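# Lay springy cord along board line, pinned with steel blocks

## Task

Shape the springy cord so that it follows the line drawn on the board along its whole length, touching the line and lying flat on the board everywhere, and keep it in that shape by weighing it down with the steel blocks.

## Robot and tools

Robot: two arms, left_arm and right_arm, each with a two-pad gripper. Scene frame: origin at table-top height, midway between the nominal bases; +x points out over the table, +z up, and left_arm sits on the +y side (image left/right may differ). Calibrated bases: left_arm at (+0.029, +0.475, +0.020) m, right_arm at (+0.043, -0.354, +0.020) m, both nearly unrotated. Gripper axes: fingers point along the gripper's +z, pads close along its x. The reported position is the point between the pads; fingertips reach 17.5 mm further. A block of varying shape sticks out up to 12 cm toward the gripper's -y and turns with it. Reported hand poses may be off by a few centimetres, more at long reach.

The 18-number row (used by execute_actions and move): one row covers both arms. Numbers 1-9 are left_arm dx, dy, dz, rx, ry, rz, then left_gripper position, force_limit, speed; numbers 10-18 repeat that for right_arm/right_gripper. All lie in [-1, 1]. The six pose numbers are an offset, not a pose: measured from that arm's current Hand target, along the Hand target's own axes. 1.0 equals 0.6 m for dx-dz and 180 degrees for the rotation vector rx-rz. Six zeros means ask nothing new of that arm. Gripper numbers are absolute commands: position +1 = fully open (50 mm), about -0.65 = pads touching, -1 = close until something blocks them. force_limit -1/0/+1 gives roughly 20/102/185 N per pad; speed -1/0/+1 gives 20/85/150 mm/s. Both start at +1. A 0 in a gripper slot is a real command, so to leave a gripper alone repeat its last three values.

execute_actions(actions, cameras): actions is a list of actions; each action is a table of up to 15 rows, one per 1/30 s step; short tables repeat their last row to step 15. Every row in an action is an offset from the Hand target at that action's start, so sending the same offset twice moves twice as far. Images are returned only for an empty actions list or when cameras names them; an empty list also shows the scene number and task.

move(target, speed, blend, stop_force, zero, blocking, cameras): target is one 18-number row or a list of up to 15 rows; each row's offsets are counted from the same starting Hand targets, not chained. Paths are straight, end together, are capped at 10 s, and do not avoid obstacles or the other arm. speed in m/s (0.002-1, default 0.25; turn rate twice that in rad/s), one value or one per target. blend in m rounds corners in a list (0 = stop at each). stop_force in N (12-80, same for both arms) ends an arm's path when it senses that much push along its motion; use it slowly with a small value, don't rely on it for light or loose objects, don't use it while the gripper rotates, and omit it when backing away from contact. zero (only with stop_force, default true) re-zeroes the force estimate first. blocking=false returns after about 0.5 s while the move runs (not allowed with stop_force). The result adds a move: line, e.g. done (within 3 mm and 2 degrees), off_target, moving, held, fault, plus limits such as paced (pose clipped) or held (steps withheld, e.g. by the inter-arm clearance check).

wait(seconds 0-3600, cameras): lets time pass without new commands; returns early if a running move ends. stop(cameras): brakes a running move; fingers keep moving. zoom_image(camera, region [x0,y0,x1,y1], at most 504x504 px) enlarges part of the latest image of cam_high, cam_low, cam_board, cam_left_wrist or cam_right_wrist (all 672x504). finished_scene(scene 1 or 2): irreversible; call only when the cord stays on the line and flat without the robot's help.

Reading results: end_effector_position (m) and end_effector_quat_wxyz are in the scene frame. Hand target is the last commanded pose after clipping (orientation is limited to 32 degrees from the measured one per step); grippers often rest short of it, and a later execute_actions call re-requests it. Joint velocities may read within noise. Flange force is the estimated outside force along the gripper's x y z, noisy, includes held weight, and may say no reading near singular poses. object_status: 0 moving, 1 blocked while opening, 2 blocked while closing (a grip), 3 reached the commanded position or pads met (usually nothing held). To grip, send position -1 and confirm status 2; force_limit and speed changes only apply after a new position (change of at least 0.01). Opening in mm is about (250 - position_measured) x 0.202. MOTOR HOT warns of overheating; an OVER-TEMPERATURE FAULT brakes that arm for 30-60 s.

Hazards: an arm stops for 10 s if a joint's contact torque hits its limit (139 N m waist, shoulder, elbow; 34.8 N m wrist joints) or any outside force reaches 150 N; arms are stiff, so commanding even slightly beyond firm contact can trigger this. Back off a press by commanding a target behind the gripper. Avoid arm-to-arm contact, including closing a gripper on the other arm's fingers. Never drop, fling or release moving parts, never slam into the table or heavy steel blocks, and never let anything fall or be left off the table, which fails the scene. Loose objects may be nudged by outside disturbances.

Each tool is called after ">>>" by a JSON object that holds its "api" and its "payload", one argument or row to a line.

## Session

>>> {"api": "execute_actions", "payload": {
  "actions": []
}}

Scene clock: 0.00 s.
left_arm: end_effector_position=(+0.6131, +0.2280, +0.1063) position_measured=4 object_status=3 end_effector_quat_wxyz=(-0.071, +0.981, -0.142, +0.114) | right_arm: end_effector_position=(+0.0454, +0.0513, +0.3828) position_measured=4 object_status=3 end_effector_quat_wxyz=(-0.344, -0.169, +0.897, +0.219)
Joint positions: left_arm=[-0.277 0.426 0.083 -0.201 -1.028 -1.487] | right_arm=[1.161 -0.155 0.029 -0.849 -1.693 0.616]
Joint velocities: within noise
Flange force (N): no reading
Hand target: left_arm +0.6131, +0.2280, +0.1063; -0.071, +0.981, -0.142, +0.114 | right_arm +0.0454, +0.0513, +0.3828; -0.344, -0.169, +0.897, +0.219
Tool commands: left_gripper/position=+0.992157 left_gripper/force_limit=+1.0 left_gripper/speed=+1.0 right_gripper/position=+0.992157 right_gripper/force_limit=+1.0 right_gripper/speed=+1.0

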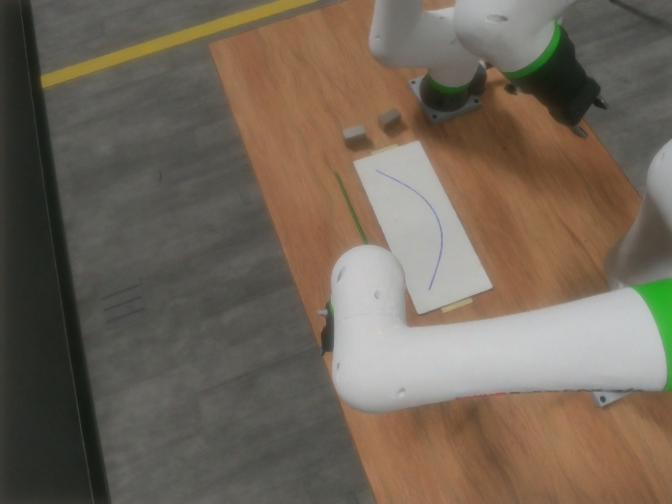

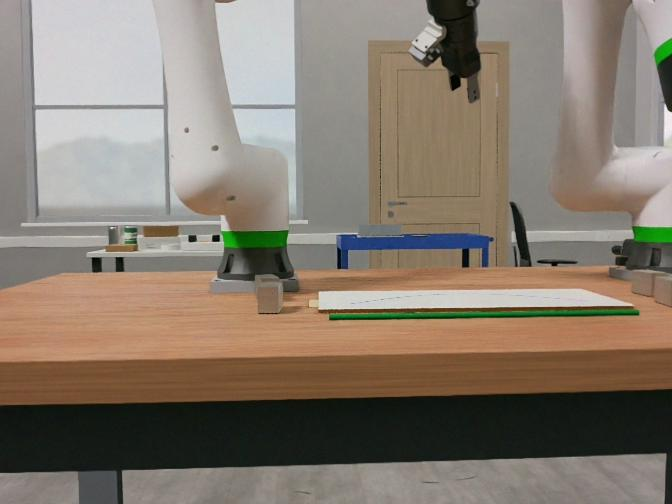

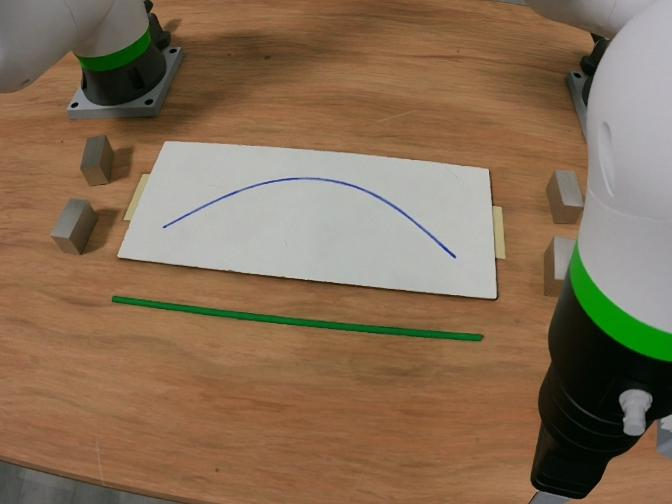

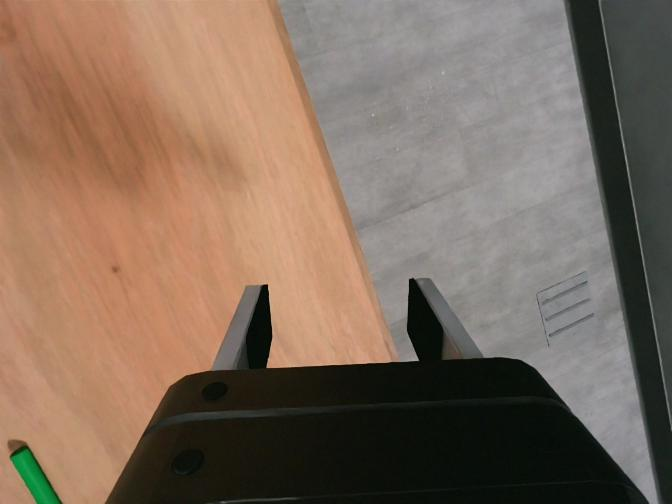

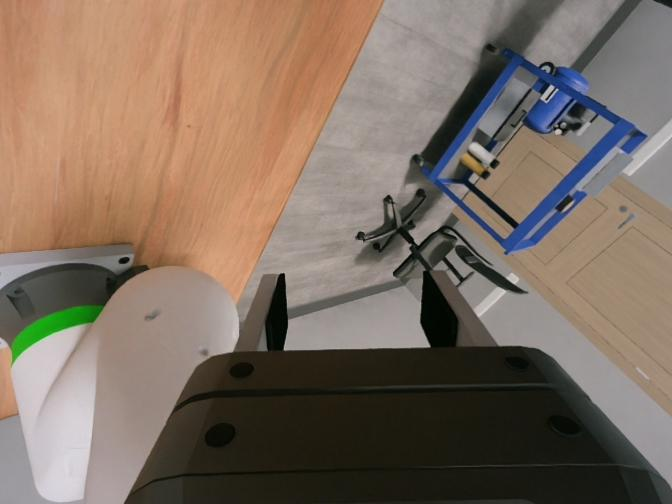

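>>> {"api": "move", "payload": {
  "target": [0,0,-0.2,-0.0453,-0.0727,-0.0905,1,1,1,0,0,0,0.1445,-0.227,0.1115,1,1,1]
}}

Scene clock: 7.70 s.
left_arm: end_effector_position=(+0.5838, +0.2151, +0.2219) position_measured=3 object_status=3 end_effector_quat_wxyz=(+0.000, +1.000, +0.000, +0.001) | right_arm: end_effector_position=(+0.0454, +0.0513, +0.3828) position_measured=3 object_status=3 end_effector_quat_wxyz=(+0.000, +0.000, +1.000, +0.000)
Joint positions: left_arm=[-0.217 0.429 0.332 -0.001 -1.473 -1.346] | right_arm=[1.862 -0.092 0.105 0 -1.768 -0.32]
Flange force (N): left_arm=[-0.9 -0.6 0.6] | right_arm=[0.7 -8.1 5.5]
Hand target: left_arm +0.5838, +0.2151, +0.2219; +0.000, +1.000, +0.000, +0.001 | right_arm +0.0454, +0.0513, +0.3828; +0.000, +0.000, +1.000, +0.000
Off the commanded pose: left_arm 0.000 m, 0 deg | right_arm 0.000 m, 0 deg.
move: done

>>> {"api": "move", "payload": {
  "target": [-0.4415,0.1418,0.003,0,0,0,1,1,1,-0.4577,-0.302,0.2717,0,0,0,1,1,1],
  "cameras": ["cam_left_wrist","cam_right_wrist","cam_board"]
}}

>>> {"api": "move", "payload": {
  "target": [-0.1,-0.2,0.05,0,0,0,1,1,1,0.0667,-0.2,0.05,0,0,0,1,1,1],
  "cameras": ["cam_left_wrist","cam_right_wrist","cam_board"]
}}

Scene clock: 13.30 s.
left_arm: end_effector_position=(+0.3188, +0.1303, +0.2198) position_measured=3 object_status=3 end_effector_quat_wxyz=(+0.000, +1.000, +0.000, +0.001) | right_arm: end_effector_position=(+0.3200, -0.1299, +0.2199) position_measured=3 object_status=3 end_effector_quat_wxyz=(+0.000, +0.000, +1.000, +0.000)
Joint positions: left_arm=[-0.573 0.021 -0.167 -0.001 -1.382 -0.991] | right_arm=[1.025 -0.227 -0.391 0 -1.407 0.517]
Flange force (N): left_arm=[-0.6 -1.5 0.1] | right_arm=[8.0 -5.0 2.3]
Hand target: left_arm +0.3188, +0.1303, +0.2198; +0.000, +1.000, +0.000, +0.001 | right_arm +0.3201, -0.1299, +0.2199; +0.000, +0.000, +1.000, +0.000
Off the commanded pose: left_arm 0.000 m, 0 deg | right_arm 0.000 m, 0 deg.
move: done
Images, in order (width x height): cam_board 672x504, cam_left_wrist 672x504, cam_right_wrist 672x504.

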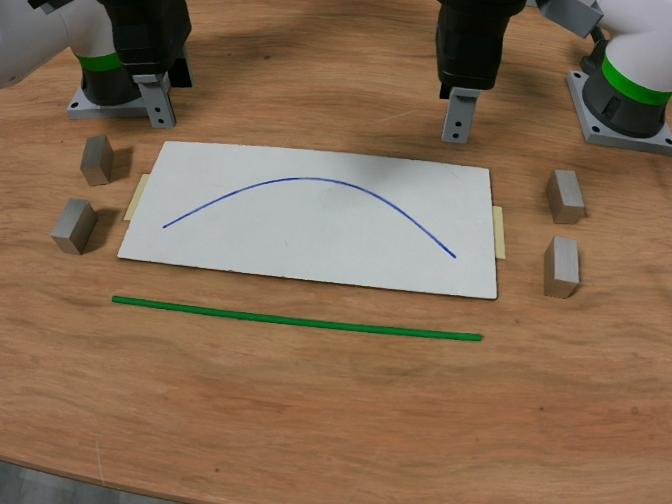

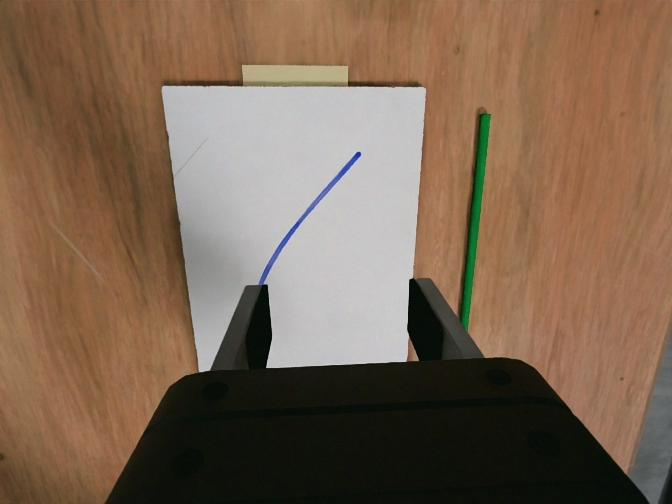

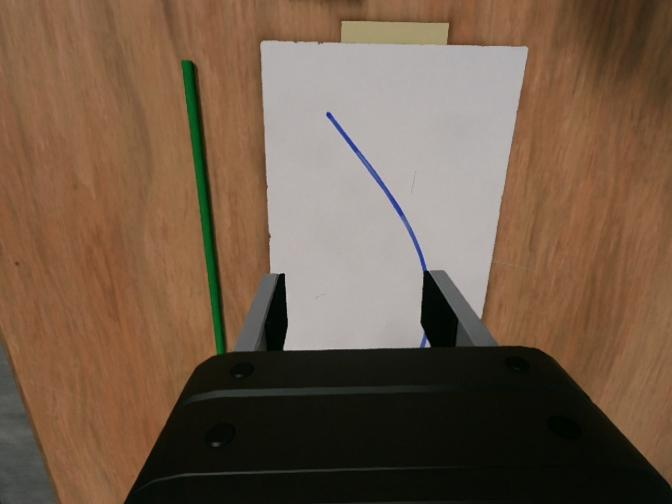

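Scene clock: 14.53 s.
left_arm: end_effector_position=(+0.2590, +0.2503, +0.1897) position_measured=3 object_status=3 end_effector_quat_wxyz=(+0.000, +1.000, +0.000, +0.001) | right_arm: end_effector_position=(+0.2800, -0.2499, +0.1900) position_measured=3 object_status=3 end_effector_quat_wxyz=(+0.000, +0.000, +1.000, +0.000)
Joint positions: left_arm=[-0.352 -0.313 -0.526 -0.001 -1.357 -1.212] | right_arm=[0.911 -0.516 -0.649 0 -1.437 0.63]
Flange force (N): left_arm=[-2.5 -2.1 0.1] | right_arm=[8.0 -1.4 2.0]
Hand target: left_arm +0.2590, +0.2504, +0.1897; +0.000, +1.000, +0.000, +0.001 | right_arm +0.2800, -0.2499, +0.1900; +0.000, +0.000, +1.000, +0.000
Off the commanded pose: left_arm 0.000 m, 0 deg | right_arm 0.000 m, 0 deg.
move: done
Images, in order (width x height): cam_board 672x504, cam_left_wrist 672x504, cam_right_wrist 672x504.

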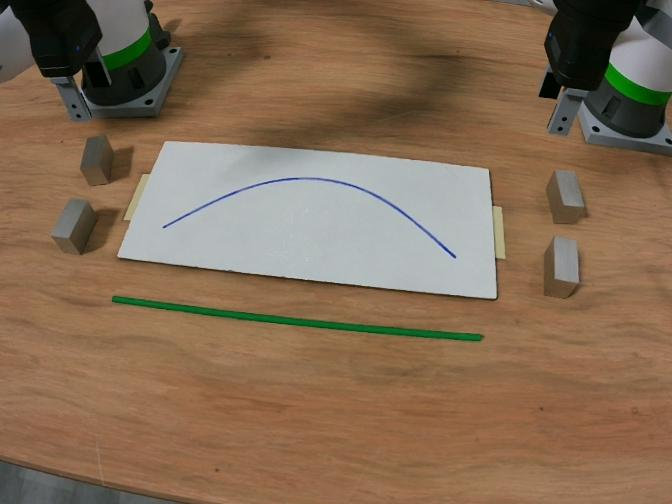

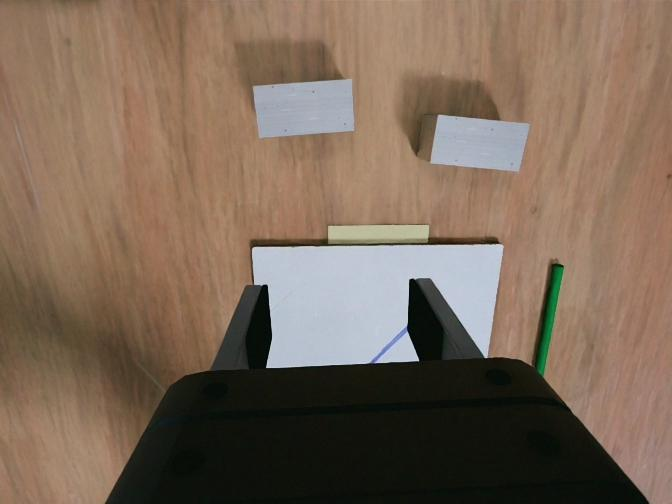

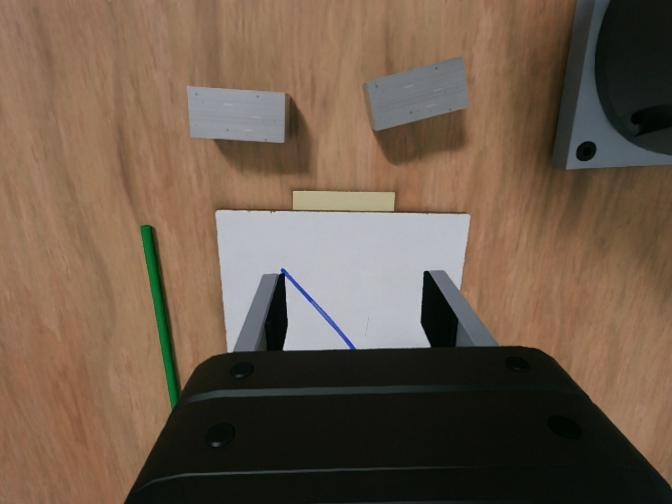

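>>> {"api": "move", "payload": {
  "target": [-0.0257,-0.1177,0.15,0,0,0.4806,1,-0.7,-0.6,0.0783,-0.125,0.15,0,0,-0.583,1,-0.7,-0.6],
  "cameras": ["cam_left_wrist","cam_right_wrist"]
}}

Scene clock: 34.57 s.
left_arm: end_effector_position=(+0.2437, +0.3210, +0.0998) position_measured=3 object_status=3 end_effector_quat_wxyz=(-0.001, +0.728, -0.686, +0.000) | right_arm: end_effector_position=(+0.2331, -0.3250, +0.1000) position_measured=3 object_status=3 end_effector_quat_wxyz=(+0.000, +0.793, -0.609, +0.000)
Joint positions: left_arm=[-0.102 -0.42 -0.814 -0.001 -1.176 -2.971] | right_arm=[0.866 -0.747 -0.961 0 -1.356 2.507]
Flange force (N): left_arm=[-2.3 2.2 -0.3] | right_arm=no reading
Hand target: left_arm +0.2437, +0.3210, +0.0997; -0.001, +0.728, -0.686, +0.000 | right_arm +0.2331, -0.3250, +0.1000; +0.000, +0.793, -0.609, +0.000
Off the commanded pose: left_arm 0.000 m, 0 deg | right_arm 0.000 m, 0 deg.
move: done

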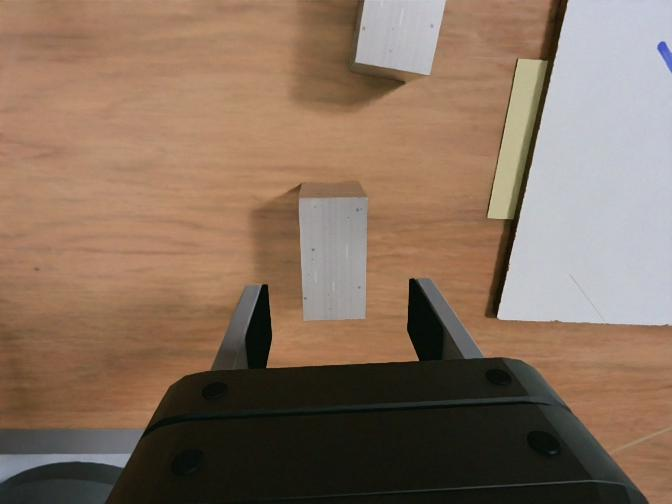

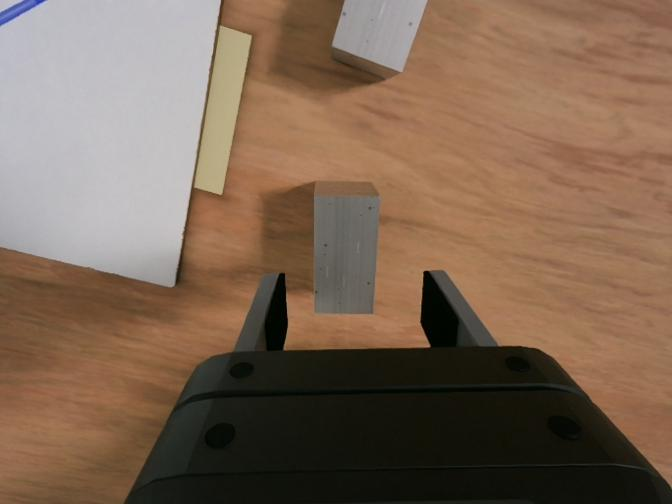

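>>> {"api": "move", "payload": {
  "target": [0,0,0.1,0,0,0,1,-0.7,-0.6,0,0,0.1,0,0,0,1,-0.7,-0.6],
  "speed": 0.12
}}

>>> {"api": "move", "payload": {
  "target": [0,0,0,0,0,0,-1,-0.7,-0.6,0,0,0,0,0,0,-1,-0.7,-0.6]
}}

>>> {"api": "move", "payload": {
  "target": [0,0,-0.12,0,0,0,-1,-0.7,-0.6,0,0,-0.12,0,0,0,-1,-0.7,-0.6],
  "speed": 0.12
}}

Scene clock: 39.07 s.
left_arm: end_effector_position=(+0.2438, +0.3211, +0.0398) position_measured=3 object_status=3 end_effector_quat_wxyz=(-0.001, +0.728, -0.686, +0.000) | right_arm: end_effector_position=(+0.2331, -0.3250, +0.0400) position_measured=3 object_status=3 end_effector_quat_wxyz=(+0.000, +0.793, -0.609, +0.000)
Joint positions: left_arm=[-0.102 -0.313 -0.907 -0.001 -0.975 -2.971] | right_arm=[0.866 -0.66 -1.078 0.001 -1.153 2.507]
Flange force (N): left_arm=[0.6 -1.0 1.4] | right_arm=no reading
Hand target: left_arm +0.2438, +0.3211, +0.0397; -0.001, +0.728, -0.686, +0.000 | right_arm +0.2331, -0.3250, +0.0400; +0.000, +0.793, -0.609, +0.000
Off the commanded pose: left_arm 0.000 m, 0 deg | right_arm 0.000 m, 0 deg.
move: done

Scene clock: 39.77 s.
left_arm: end_effector_position=(+0.2438, +0.3211, +0.0397) position_measured=104 object_status=2 end_effector_quat_wxyz=(-0.001, +0.728, -0.686, +0.000) | right_arm: end_effector_position=(+0.2331, -0.3250, +0.0400) position_measured=105 object_status=2 end_effector_quat_wxyz=(+0.000, +0.793, -0.609, +0.000)
Joint positions: left_arm=[-0.102 -0.313 -0.908 -0.001 -0.975 -2.971] | right_arm=[0.866 -0.66 -1.078 0 -1.153 2.507]
Flange force (N): left_arm=[-2.7 2.3 1.2] | right_arm=no reading
Hand target: left_arm +0.2438, +0.3211, +0.0397; -0.001, +0.728, -0.686, +0.000 | right_arm +0.2331, -0.3250, +0.0400; +0.000, +0.793, -0.609, +0.000
Off the commanded pose: left_arm 0.000 m, 0 deg | right_arm 0.000 m, 0 deg.
move: done

Scene clock: 40.87 s.
left_arm: end_effector_position=(+0.2437, +0.3210, +0.1117) position_measured=104 object_status=2 end_effector_quat_wxyz=(-0.001, +0.728, -0.686, +0.000) | right_arm: end_effector_position=(+0.2331, -0.3250, +0.1120) position_measured=105 object_status=2 end_effector_quat_wxyz=(+0.000, +0.793, -0.609, +0.000)
Joint positions: left_arm=[-0.102 -0.436 -0.793 -0.001 -1.212 -2.971] | right_arm=[0.866 -0.756 -0.936 0 -1.391 2.507]
Flange force (N): left_arm=[-2.8 2.6 4.3] | right_arm=no reading
Hand target: left_arm +0.2437, +0.3210, +0.1117; -0.001, +0.728, -0.686, +0.000 | right_arm +0.2331, -0.3250, +0.1120; +0.000, +0.793, -0.609, +0.000
Off the commanded pose: left_arm 0.000 m, 0 deg | right_arm 0.000 m, 0 deg.
move: done

>>> {"api": "move", "payload": {
  "target": [0.2659,-0.116,0.0862,0,0,-0.234,-1,-0.7,-0.6,-0.186,-0.166,0.0867,0,0,0.361,-1,-0.7,-0.6],
  "cameras": ["cam_left_wrist","cam_right_wrist","cam_board"]
}}

Scene clock: 47.30 s.
left_arm: end_effector_position=(+0.3228, +0.1660, +0.0601) position_measured=104 object_status=2 end_effector_quat_wxyz=(+0.000, +0.926, -0.378, +0.001) | right_arm: end_effector_position=(+0.3006, -0.1915, +0.0599) position_measured=105 object_status=2 end_effector_quat_wxyz=(+0.000, -0.342, +0.940, +0.000)
Joint positions: left_arm=[-0.495 0.117 -0.469 -0.001 -0.985 -1.843] | right_arm=[0.975 -0.214 -0.782 0 -1.003 1.264]
Flange force (N): left_arm=[-0.5 -0.2 5.4] | right_arm=[8.6 2.8 4.3]
Hand target: left_arm +0.3228, +0.1660, +0.0601; +0.000, +0.926, -0.378, +0.001 | right_arm +0.3006, -0.1915, +0.0599; +0.000, -0.342, +0.940, +0.000
Off the commanded pose: left_arm 0.000 m, 0 deg | right_arm 0.000 m, 0 deg.
move: done
Images, in order (width x height): cam_board 672x504, cam_left_wrist 672x504, cam_right_wrist 672x504.

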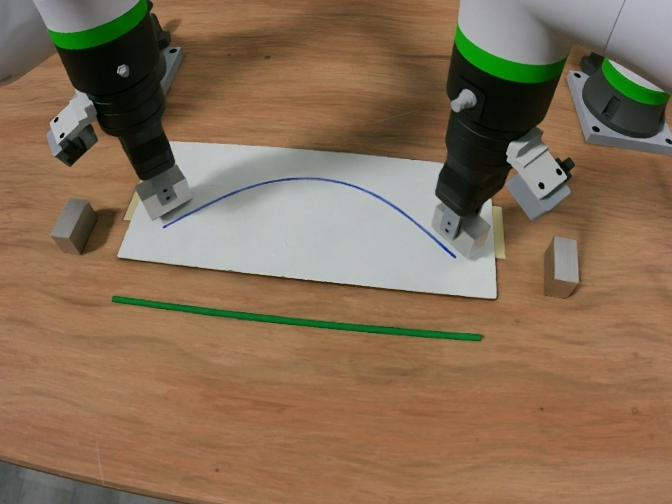

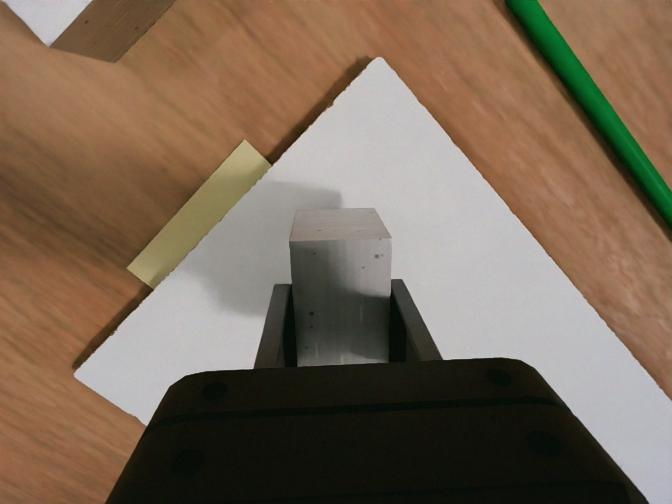

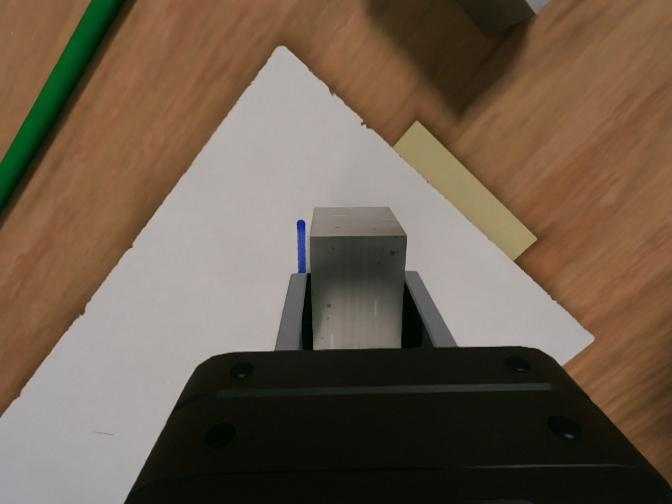

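>>> {"api": "zoom_image", "payload": {
  "camera": "cam_board",
  "region": [370, 160, 520, 300]
}}

>>> {"api": "zoom_image", "payload": {
  "camera": "cam_board",
  "region": [110, 140, 260, 280]
}}

Scaled by 3.360.

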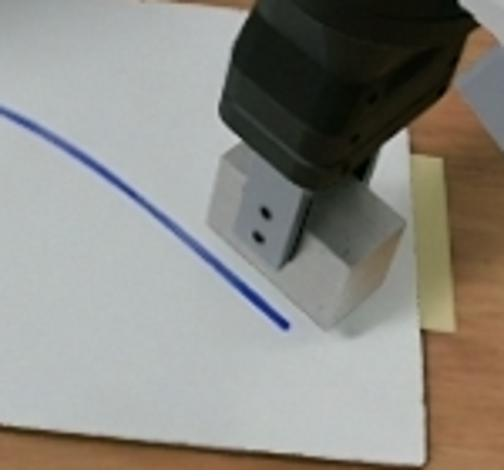

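Scaled by 3.360.

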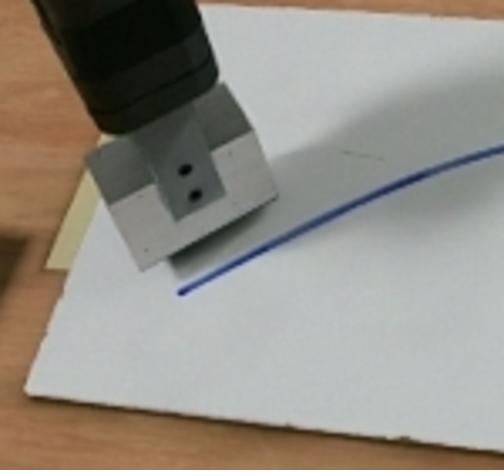

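>>> {"api": "move", "payload": {
  "target": [0,0,0.0203,0,0,0,-1,-0.7,-0.6,0,0,0.022,0,0,0,-1,-0.7,-0.6],
  "speed": 0.03,
  "cameras": ["cam_board","cam_left_wrist","cam_right_wrist"]
}}

>>> {"api": "zoom_image", "payload": {
  "camera": "cam_board",
  "region": [370, 160, 520, 300]
}}

>>> {"api": "zoom_image", "payload": {
  "camera": "cam_board",
  "region": [110, 140, 260, 280]
}}

Scene clock: 54.97 s.
left_arm: end_effector_position=(+0.3228, +0.1660, +0.0479) position_measured=104 object_status=2 end_effector_quat_wxyz=(+0.000, +0.926, -0.378, +0.001) | right_arm: end_effector_position=(+0.3006, -0.1915, +0.0468) position_measured=105 object_status=2 end_effector_quat_wxyz=(+0.000, -0.342, +0.940, +0.000)
Joint positions: left_arm=[-0.495 0.136 -0.481 -0.001 -0.953 -1.843] | right_arm=[0.975 -0.188 -0.799 0.001 -0.96 1.264]
Flange force (N): left_arm=[-0.9 -0.2 5.3] | right_arm=[8.2 2.5 3.5]
Hand target: left_arm +0.3228, +0.1660, +0.0479; +0.000, +0.926, -0.378, +0.001 | right_arm +0.3006, -0.1915, +0.0467; +0.000, -0.342, +0.940, +0.000
Off the commanded pose: left_arm 0.000 m, 0 deg | right_arm 0.000 m, 0 deg.
move: done

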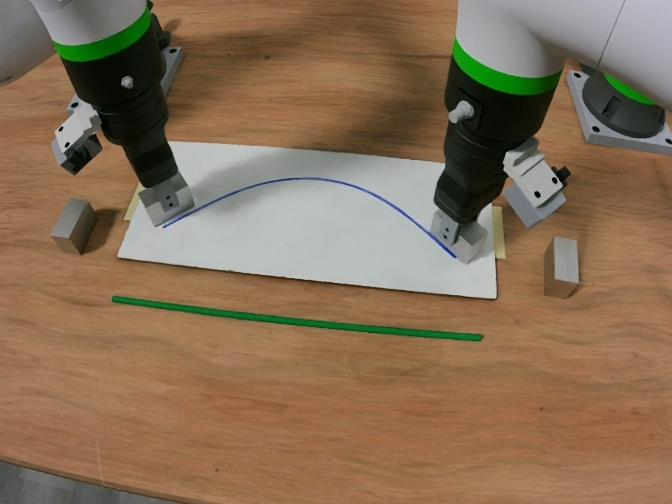

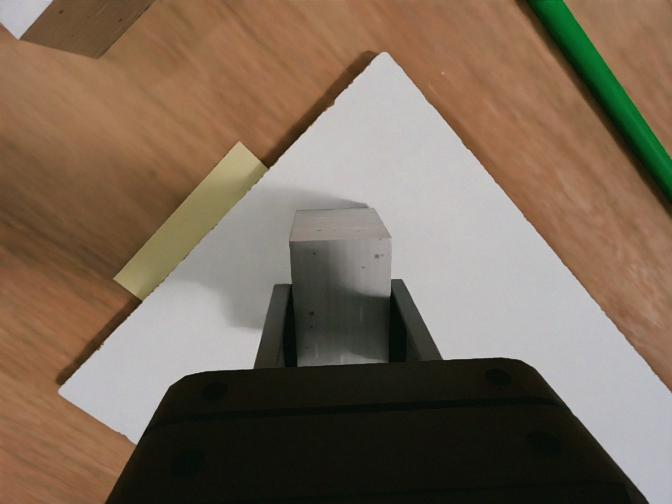

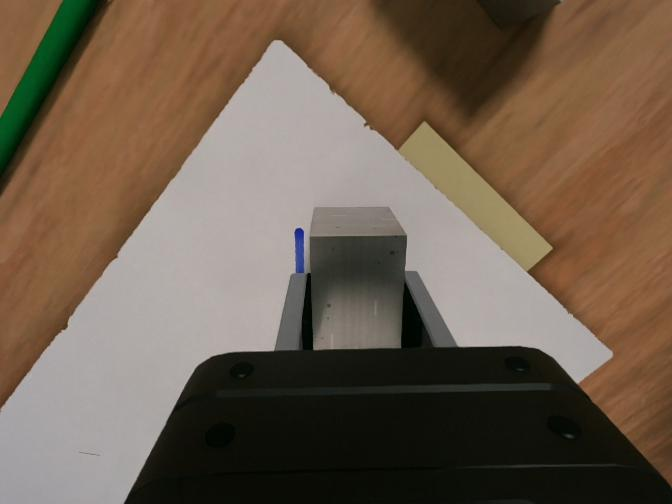

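Scaled by 3.360.

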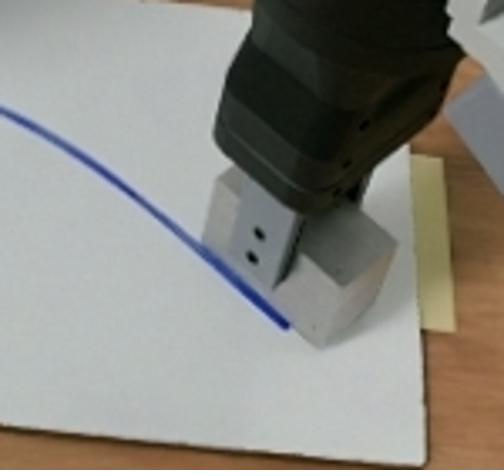

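Scaled by 3.360.

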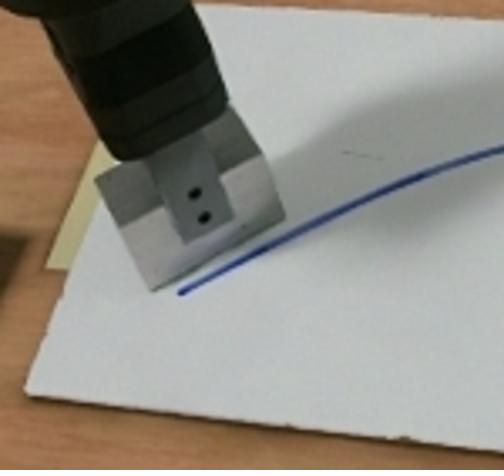

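>>> {"api": "move", "payload": {
  "target": [
    [0,0,-0.006,0,0,0,-1,-0.7,-0.6,0,0,0,0,0,0,-1,-0.7,-0.6],
    [-0.0037,0,-0.006,0,0,0.01,-1,-0.7,-0.6,0,0,0,0,0,0,-1,-0.7,-0.6],
    [-0.0037,0,0,0,0,0.01,-1,-0.7,-0.6,0,0,0.0003,0,0,0,-1,-0.7,-0.6]
  ],
  "speed": 0.025
}}

>>> {"api": "move", "payload": {
  "target": [0,0,0,0,0,0,1,-0.7,-0.9,0,0,0,0,0,0,1,-0.7,-0.9]
}}

>>> {"api": "move", "payload": {
  "target": [0,0,-0.15,0,0,0,1,-0.7,-0.9,0,0,-0.15,0,0,0,1,-0.7,-0.9],
  "speed": 0.12,
  "cameras": ["cam_board","cam_left_wrist","cam_right_wrist"]
}}

>>> {"api": "zoom_image", "payload": {
  "camera": "cam_board",
  "region": [370, 160, 520, 300]
}}

>>> {"api": "zoom_image", "payload": {
  "camera": "cam_board",
  "region": [110, 140, 260, 280]
}}

Scene clock: 62.63 s.
left_arm: end_effector_position=(+0.3212, +0.1675, +0.0479) position_measured=104 object_status=2 end_effector_quat_wxyz=(+0.000, +0.920, -0.393, +0.001) | right_arm: end_effector_position=(+0.3006, -0.1915, +0.0466) position_measured=105 object_status=2 end_effector_quat_wxyz=(+0.000, -0.342, +0.940, +0.000)
Joint positions: left_arm=[-0.493 0.13 -0.487 -0.001 -0.952 -1.876] | right_arm=[0.975 -0.188 -0.799 0.001 -0.96 1.264]
Flange force (N): left_arm=[-1.2 -0.4 5.6] | right_arm=[9.4 3.1 3.2]
Hand target: left_arm +0.3212, +0.1675, +0.0479; +0.000, +0.920, -0.393, +0.001 | right_arm +0.3006, -0.1915, +0.0466; +0.000, -0.342, +0.940, +0.000
Off the commanded pose: left_arm 0.000 m, 0 deg | right_arm 0.000 m, 0 deg.
move: done

Scene clock: 63.67 s.
left_arm: end_effector_position=(+0.3212, +0.1675, +0.0479) position_measured=3 object_status=3 end_effector_quat_wxyz=(+0.000, +0.920, -0.393, +0.001) | right_arm: end_effector_position=(+0.3006, -0.1915, +0.0466) position_measured=3 object_status=3 end_effector_quat_wxyz=(+0.000, -0.342, +0.940, +0.000)
Joint positions: left_arm=[-0.493 0.13 -0.487 -0.001 -0.952 -1.876] | right_arm=[0.975 -0.188 -0.799 0.001 -0.96 1.264]
Flange force (N): left_arm=[-0.9 -0.5 -0.3] | right_arm=[8.7 2.8 -1.3]
Hand target: left_arm +0.3212, +0.1675, +0.0479; +0.000, +0.920, -0.393, +0.001 | right_arm +0.3006, -0.1915, +0.0466; +0.000, -0.342, +0.940, +0.000
Off the commanded pose: left_arm 0.000 m, 0 deg | right_arm 0.000 m, 0 deg.
move: done

Scene clock: 64.87 s.
left_arm: end_effector_position=(+0.3211, +0.1675, +0.1379) position_measured=3 object_status=3 end_effector_quat_wxyz=(+0.000, +0.920, -0.393, +0.000) | right_arm: end_effector_position=(+0.3006, -0.1915, +0.1365) position_measured=3 object_status=3 end_effector_quat_wxyz=(+0.000, -0.342, +0.940, +0.000)
Joint positions: left_arm=[-0.493 0.014 -0.374 -0.001 -1.182 -1.876] | right_arm=[0.975 -0.323 -0.661 0 -1.232 1.264]
Flange force (N): left_arm=[-1.1 -0.2 -0.9] | right_arm=[7.6 2.1 0.4]
Hand target: left_arm +0.3211, +0.1675, +0.1379; +0.000, +0.920, -0.393, +0.001 | right_arm +0.3005, -0.1915, +0.1366; +0.000, -0.342, +0.940, +0.000
Off the commanded pose: left_arm 0.000 m, 0 deg | right_arm 0.000 m, 0 deg.
move: done

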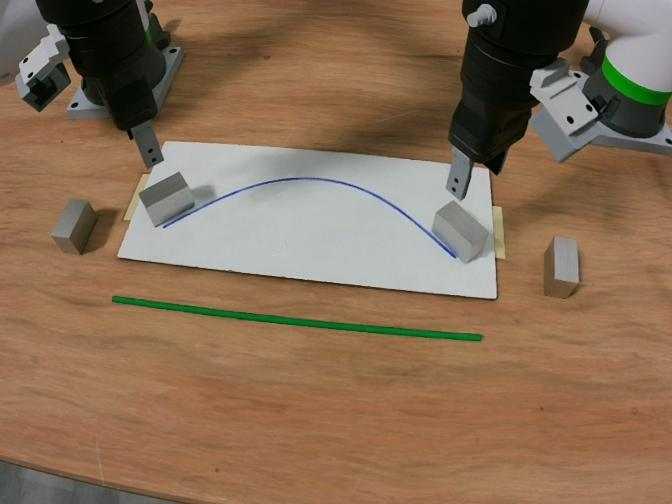

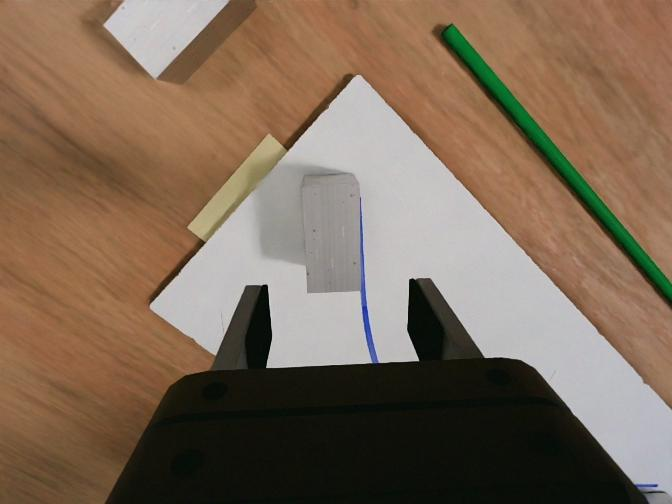

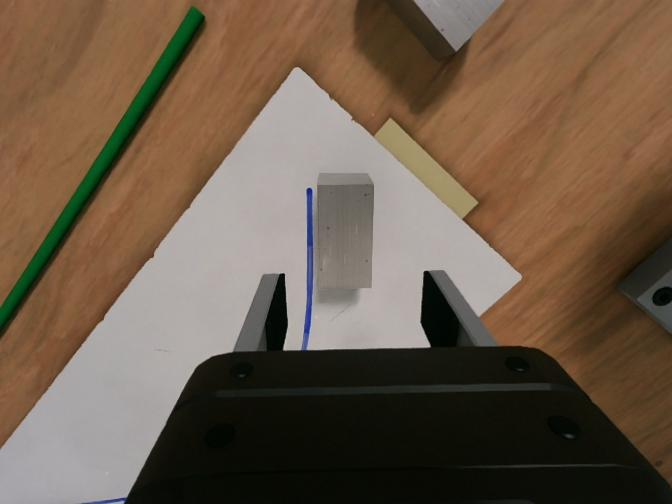

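Scaled by 3.360.

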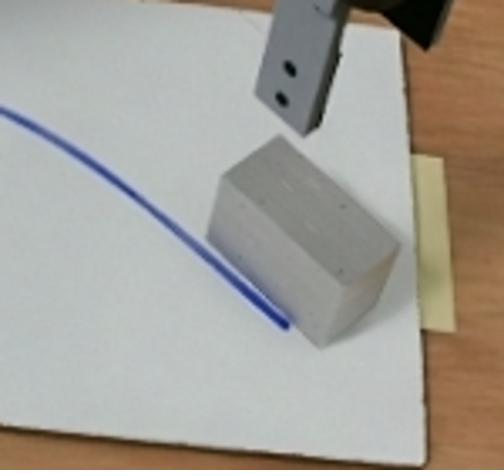

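Scaled by 3.360.

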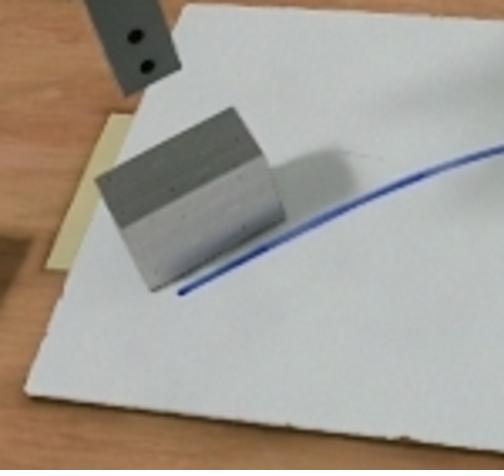

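>>> {"api": "move", "payload": {
  "target": [-0.128,-0.1873,0.0632,0,0,0.277,1,-0.7,-0.6,-0.3665,0.0714,0.0775,0,0,0.218,0.34,-0.7,-0.6],
  "cameras": ["cam_board","cam_left_wrist","cam_right_wrist"]
}}

Scene clock: 77.70 s.
left_arm: end_effector_position=(+0.3492, +0.3007, +0.1001) position_measured=3 object_status=3 end_effector_quat_wxyz=(+0.001, -0.668, +0.744, +0.000) | right_arm: end_effector_position=(+0.4416, -0.0174, +0.0900) position_measured=101 object_status=3 end_effector_quat_wxyz=(+0.000, -0.006, +1.000, +0.000)
Joint positions: left_arm=[-0.128 -0.101 -0.58 -0.001 -1.09 -3.112] | right_arm=[0.924 0.299 -0.165 0 -1.107 0.63]
Flange force (N): left_arm=[-2.4 2.0 0.4] | right_arm=[7.7 -5.4 -1.1]
Hand target: left_arm +0.3492, +0.3007, +0.1001; +0.001, -0.668, +0.744, +0.000 | right_arm +0.4416, -0.0174, +0.0900; +0.000, -0.006, +1.000, +0.000
Off the commanded pose: left_arm 0.000 m, 0 deg | right_arm 0.000 m, 0 deg.
move: done

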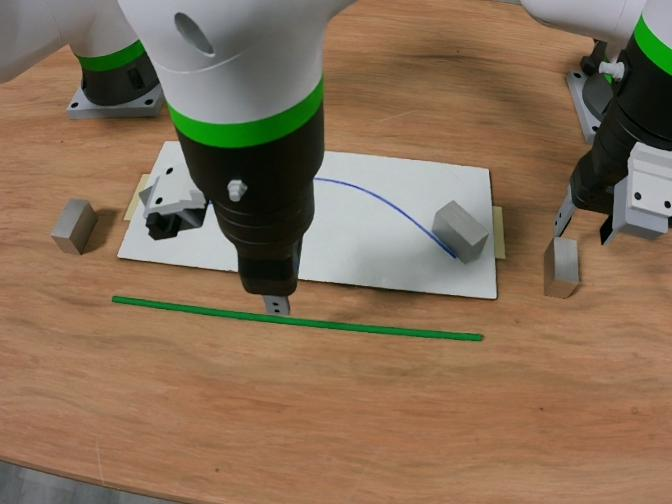

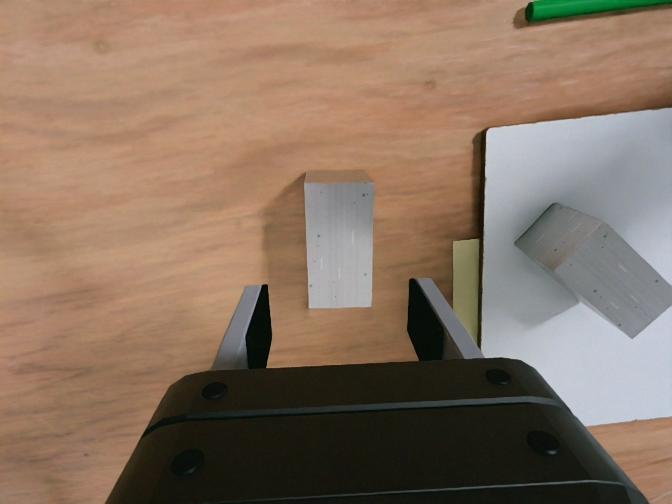

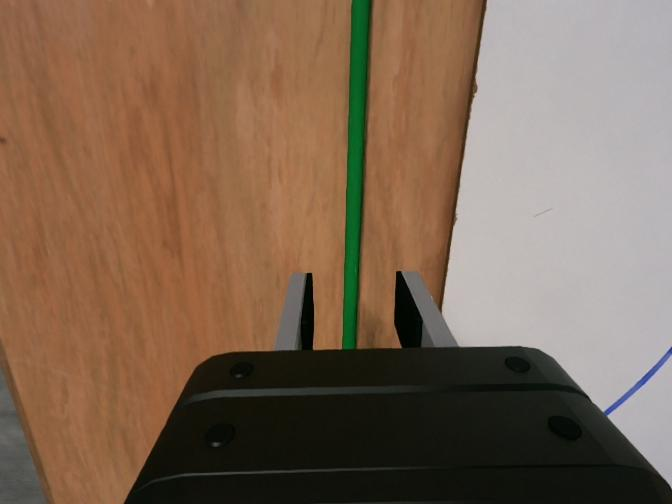

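>>> {"api": "move", "payload": {
  "target": [0,-0.008,0.1,0,0,0,1,-0.7,-0.6,0,0,0.1142,0,0,0,0.34,-0.7,-0.6],
  "speed": 0.06
}}

>>> {"api": "move", "payload": {
  "target": [0,0,0,0,0,0,-1,-0.7,-0.6,0,0,0,0,0,0,-1,-0.8,-0.8]
}}

>>> {"api": "move", "payload": {
  "target": [
    [0,0,-0.05,0,0,0,-1,-0.7,-0.6,0,0,-0.07,0,0,0,-1,-0.8,-0.8],
    [0,0,-0.12,0,0,0,-1,-0.7,-0.6,0.1467,0.0117,-0.07,0,0,0,-1,-0.8,-0.8]
  ],
  "speed": 0.06,
  "cameras": ["cam_board","cam_right_wrist"]
}}

Scene clock: 83.37 s.
left_arm: end_effector_position=(+0.3541, +0.3003, +0.0401) position_measured=3 object_status=3 end_effector_quat_wxyz=(+0.001, -0.668, +0.744, +0.000) | right_arm: end_effector_position=(+0.4416, -0.0174, +0.0215) position_measured=101 object_status=3 end_effector_quat_wxyz=(+0.000, -0.006, +1.000, +0.000)
Joint positions: left_arm=[-0.127 0.007 -0.643 -0.001 -0.919 -3.113] | right_arm=[0.924 0.387 -0.23 0 -0.954 0.63]
Flange force (N): left_arm=[-0.4 0.6 0.0] | right_arm=[6.9 -4.7 -1.8]
Hand target: left_arm +0.3541, +0.3002, +0.0401; +0.001, -0.668, +0.744, +0.000 | right_arm +0.4416, -0.0174, +0.0215; +0.000, -0.006, +1.000, +0.000
Off the commanded pose: left_arm 0.000 m, 0 deg | right_arm 0.000 m, 0 deg.
move: done

Scene clock: 84.30 s.
left_arm: end_effector_position=(+0.3541, +0.3002, +0.0401) position_measured=104 object_status=2 end_effector_quat_wxyz=(+0.001, -0.668, +0.744, +0.000) | right_arm: end_effector_position=(+0.4416, -0.0174, +0.0215) position_measured=218 object_status=2 end_effector_quat_wxyz=(+0.000, -0.006, +1.000, +0.000)
Joint positions: left_arm=[-0.127 0.007 -0.643 -0.001 -0.919 -3.113] | right_arm=[0.924 0.387 -0.23 0.001 -0.954 0.63]
Flange force (N): left_arm=[-0.9 1.1 0.2] | right_arm=[7.2 -4.5 -3.0]
Hand target: left_arm +0.3541, +0.3002, +0.0401; +0.001, -0.668, +0.744, +0.000 | right_arm +0.4416, -0.0174, +0.0215; +0.000, -0.006, +1.000, +0.000
Off the commanded pose: left_arm 0.000 m, 0 deg | right_arm 0.000 m, 0 deg.
move: done

Scene clock: 87.07 s.
left_arm: end_effector_position=(+0.3540, +0.3002, +0.1120) position_measured=104 object_status=2 end_effector_quat_wxyz=(+0.001, -0.668, +0.744, +0.000) | right_arm: end_effector_position=(+0.3535, -0.0115, +0.0635) position_measured=218 object_status=2 end_effector_quat_wxyz=(+0.000, -0.006, +1.000, +0.000)
Joint positions: left_arm=[-0.127 -0.104 -0.552 -0.001 -1.122 -3.113] | right_arm=[1.091 0.196 -0.366 0 -1.009 0.464]
Flange force (N): left_arm=[-0.8 1.8 5.2] | right_arm=[6.3 -5.7 -0.5]
Hand target: left_arm +0.3540, +0.3002, +0.1121; +0.001, -0.668, +0.744, +0.000 | right_arm +0.3535, -0.0115, +0.0635; +0.000, -0.006, +1.000, +0.000
Off the commanded pose: left_arm 0.000 m, 0 deg | right_arm 0.000 m, 0 deg.
move: done

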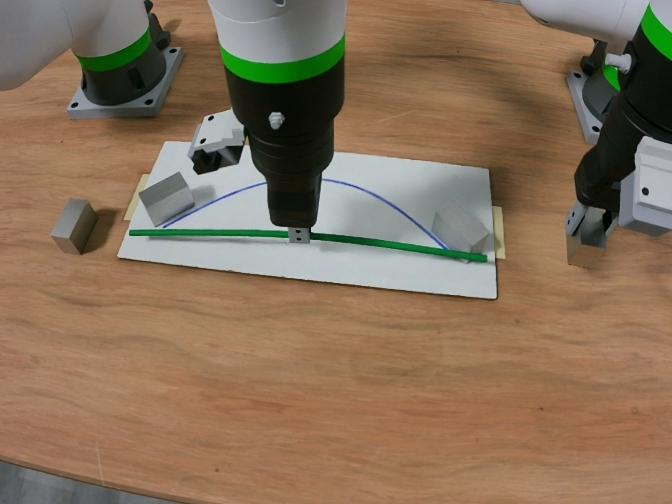

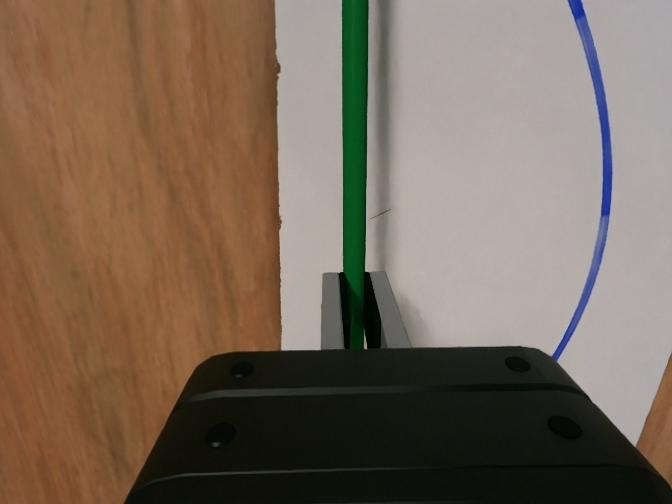

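>>> {"api": "move", "payload": {
  "target": [
    [0,0,0,0,0,0,-1,-0.7,-0.6,-0.0067,0,0,0,0,0,-1,-0.8,-0.8],
    [0,0,0,0,0,0,-1,-0.7,-0.6,-0.0067,0,0.0547,0,0,0,-1,-0.8,-0.8]
  ],
  "speed": 0.05
}}

>>> {"api": "move", "payload": {
  "target": [0,0,0,0,0,0,-1,-0.7,-0.6,0,0,0,0,0,0,-0.3,-0.8,-1]
}}

>>> {"api": "move", "payload": {
  "target": [0,0,0,0,0,0,-1,-0.7,-0.6,0,0,-0.1667,0,0,0,-0.3,-0.8,-1],
  "speed": 0.1,
  "cameras": ["cam_board","cam_right_wrist"]
}}

Scene clock: 93.70 s.
left_arm: end_effector_position=(+0.3540, +0.3002, +0.1121) position_measured=104 object_status=2 end_effector_quat_wxyz=(+0.001, -0.668, +0.744, +0.000) | right_arm: end_effector_position=(+0.3575, -0.0115, +0.0307) position_measured=218 object_status=2 end_effector_quat_wxyz=(+0.000, -0.006, +1.000, +0.000)
Joint positions: left_arm=[-0.127 -0.104 -0.552 -0.001 -1.122 -3.113] | right_arm=[1.083 0.251 -0.389 0 -0.93 0.472]
Flange force (N): left_arm=[-0.8 1.2 5.5] | right_arm=[6.8 -5.5 -2.2]
Hand target: left_arm +0.3540, +0.3002, +0.1121; +0.001, -0.668, +0.744, +0.000 | right_arm +0.3575, -0.0115, +0.0307; +0.000, -0.006, +1.000, +0.000
Off the commanded pose: left_arm 0.000 m, 0 deg | right_arm 0.000 m, 0 deg.
move: done

Scene clock: 94.20 s.
left_arm: end_effector_position=(+0.3540, +0.3002, +0.1121) position_measured=104 object_status=2 end_effector_quat_wxyz=(+0.001, -0.668, +0.744, +0.000) | right_arm: end_effector_position=(+0.3575, -0.0115, +0.0307) position_measured=198 object_status=3 end_effector_quat_wxyz=(+0.000, -0.006, +1.000, +0.000)
Joint positions: left_arm=[-0.127 -0.104 -0.552 -0.001 -1.122 -3.113] | right_arm=[1.083 0.251 -0.389 0 -0.93 0.472]
Flange force (N): left_arm=[-1.1 1.8 5.4] | right_arm=[6.2 -5.1 -2.1]
Hand target: left_arm +0.3540, +0.3002, +0.1121; +0.001, -0.668, +0.744, +0.000 | right_arm +0.3575, -0.0115, +0.0307; +0.000, -0.006, +1.000, +0.000
Off the commanded pose: left_arm 0.000 m, 0 deg | right_arm 0.000 m, 0 deg.
move: done

Scene clock: 95.63 s.
left_arm: end_effector_position=(+0.3540, +0.3002, +0.1121) position_measured=104 object_status=2 end_effector_quat_wxyz=(+0.001, -0.668, +0.744, +0.000) | right_arm: end_effector_position=(+0.3576, -0.0115, +0.1306) position_measured=198 object_status=3 end_effector_quat_wxyz=(+0.000, -0.006, +1.000, +0.000)
Joint positions: left_arm=[-0.127 -0.104 -0.552 -0.001 -1.122 -3.113] | right_arm=[1.083 0.123 -0.275 0 -1.173 0.472]
Flange force (N): left_arm=[-0.5 1.8 5.5] | right_arm=[6.1 -5.4 0.1]
Hand target: left_arm +0.3540, +0.3002, +0.1121; +0.001, -0.668, +0.744, +0.000 | right_arm +0.3575, -0.0114, +0.1307; +0.000, -0.006, +1.000, +0.000
Off the commanded pose: left_arm 0.000 m, 0 deg | right_arm 0.000 m, 0 deg.
move: done

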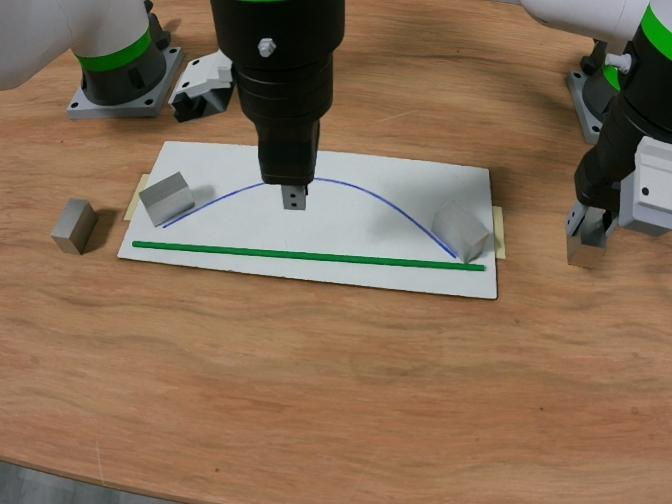

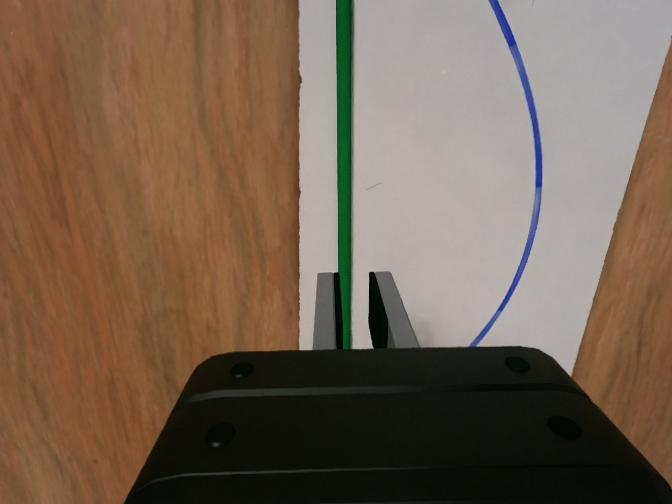

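>>> {"api": "move", "payload": {
  "target": [0,0,0,0,0,0,-1,-0.7,-0.6,0.0252,-0.4992,0.05,0,0,-0.478,1,-0.7,-0.6],
  "cameras": ["cam_right_wrist"]
}}

Scene clock: 113.03 s.
left_arm: end_effector_position=(+0.3540, +0.3002, +0.1121) position_measured=104 object_status=2 end_effector_quat_wxyz=(+0.001, -0.668, +0.744, +0.000) | right_arm: end_effector_position=(+0.3461, -0.3111, +0.1008) position_measured=3 object_status=3 end_effector_quat_wxyz=(+0.000, +0.687, -0.727, +0.000)
Joint positions: left_arm=[-0.127 -0.104 -0.552 -0.001 -1.122 -3.113] | right_arm=[0.551 -0.275 -0.718 0.001 -1.128 2.505]
Flange force (N): left_arm=[-1.0 1.0 5.7] | right_arm=[0.5 8.2 -0.1]
Hand target: left_arm +0.3540, +0.3002, +0.1121; +0.001, -0.668, +0.744, +0.000 | right_arm +0.3461, -0.3111, +0.1008; +0.000, +0.687, -0.727, +0.000
Off the commanded pose: left_arm 0.000 m, 0 deg | right_arm 0.000 m, 0 deg.
move: done

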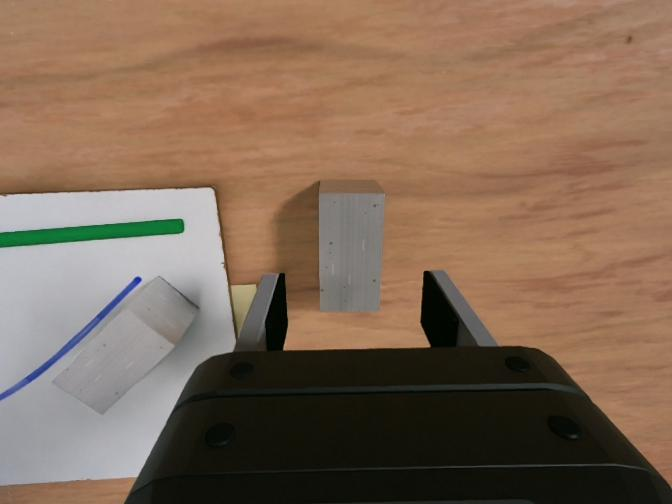

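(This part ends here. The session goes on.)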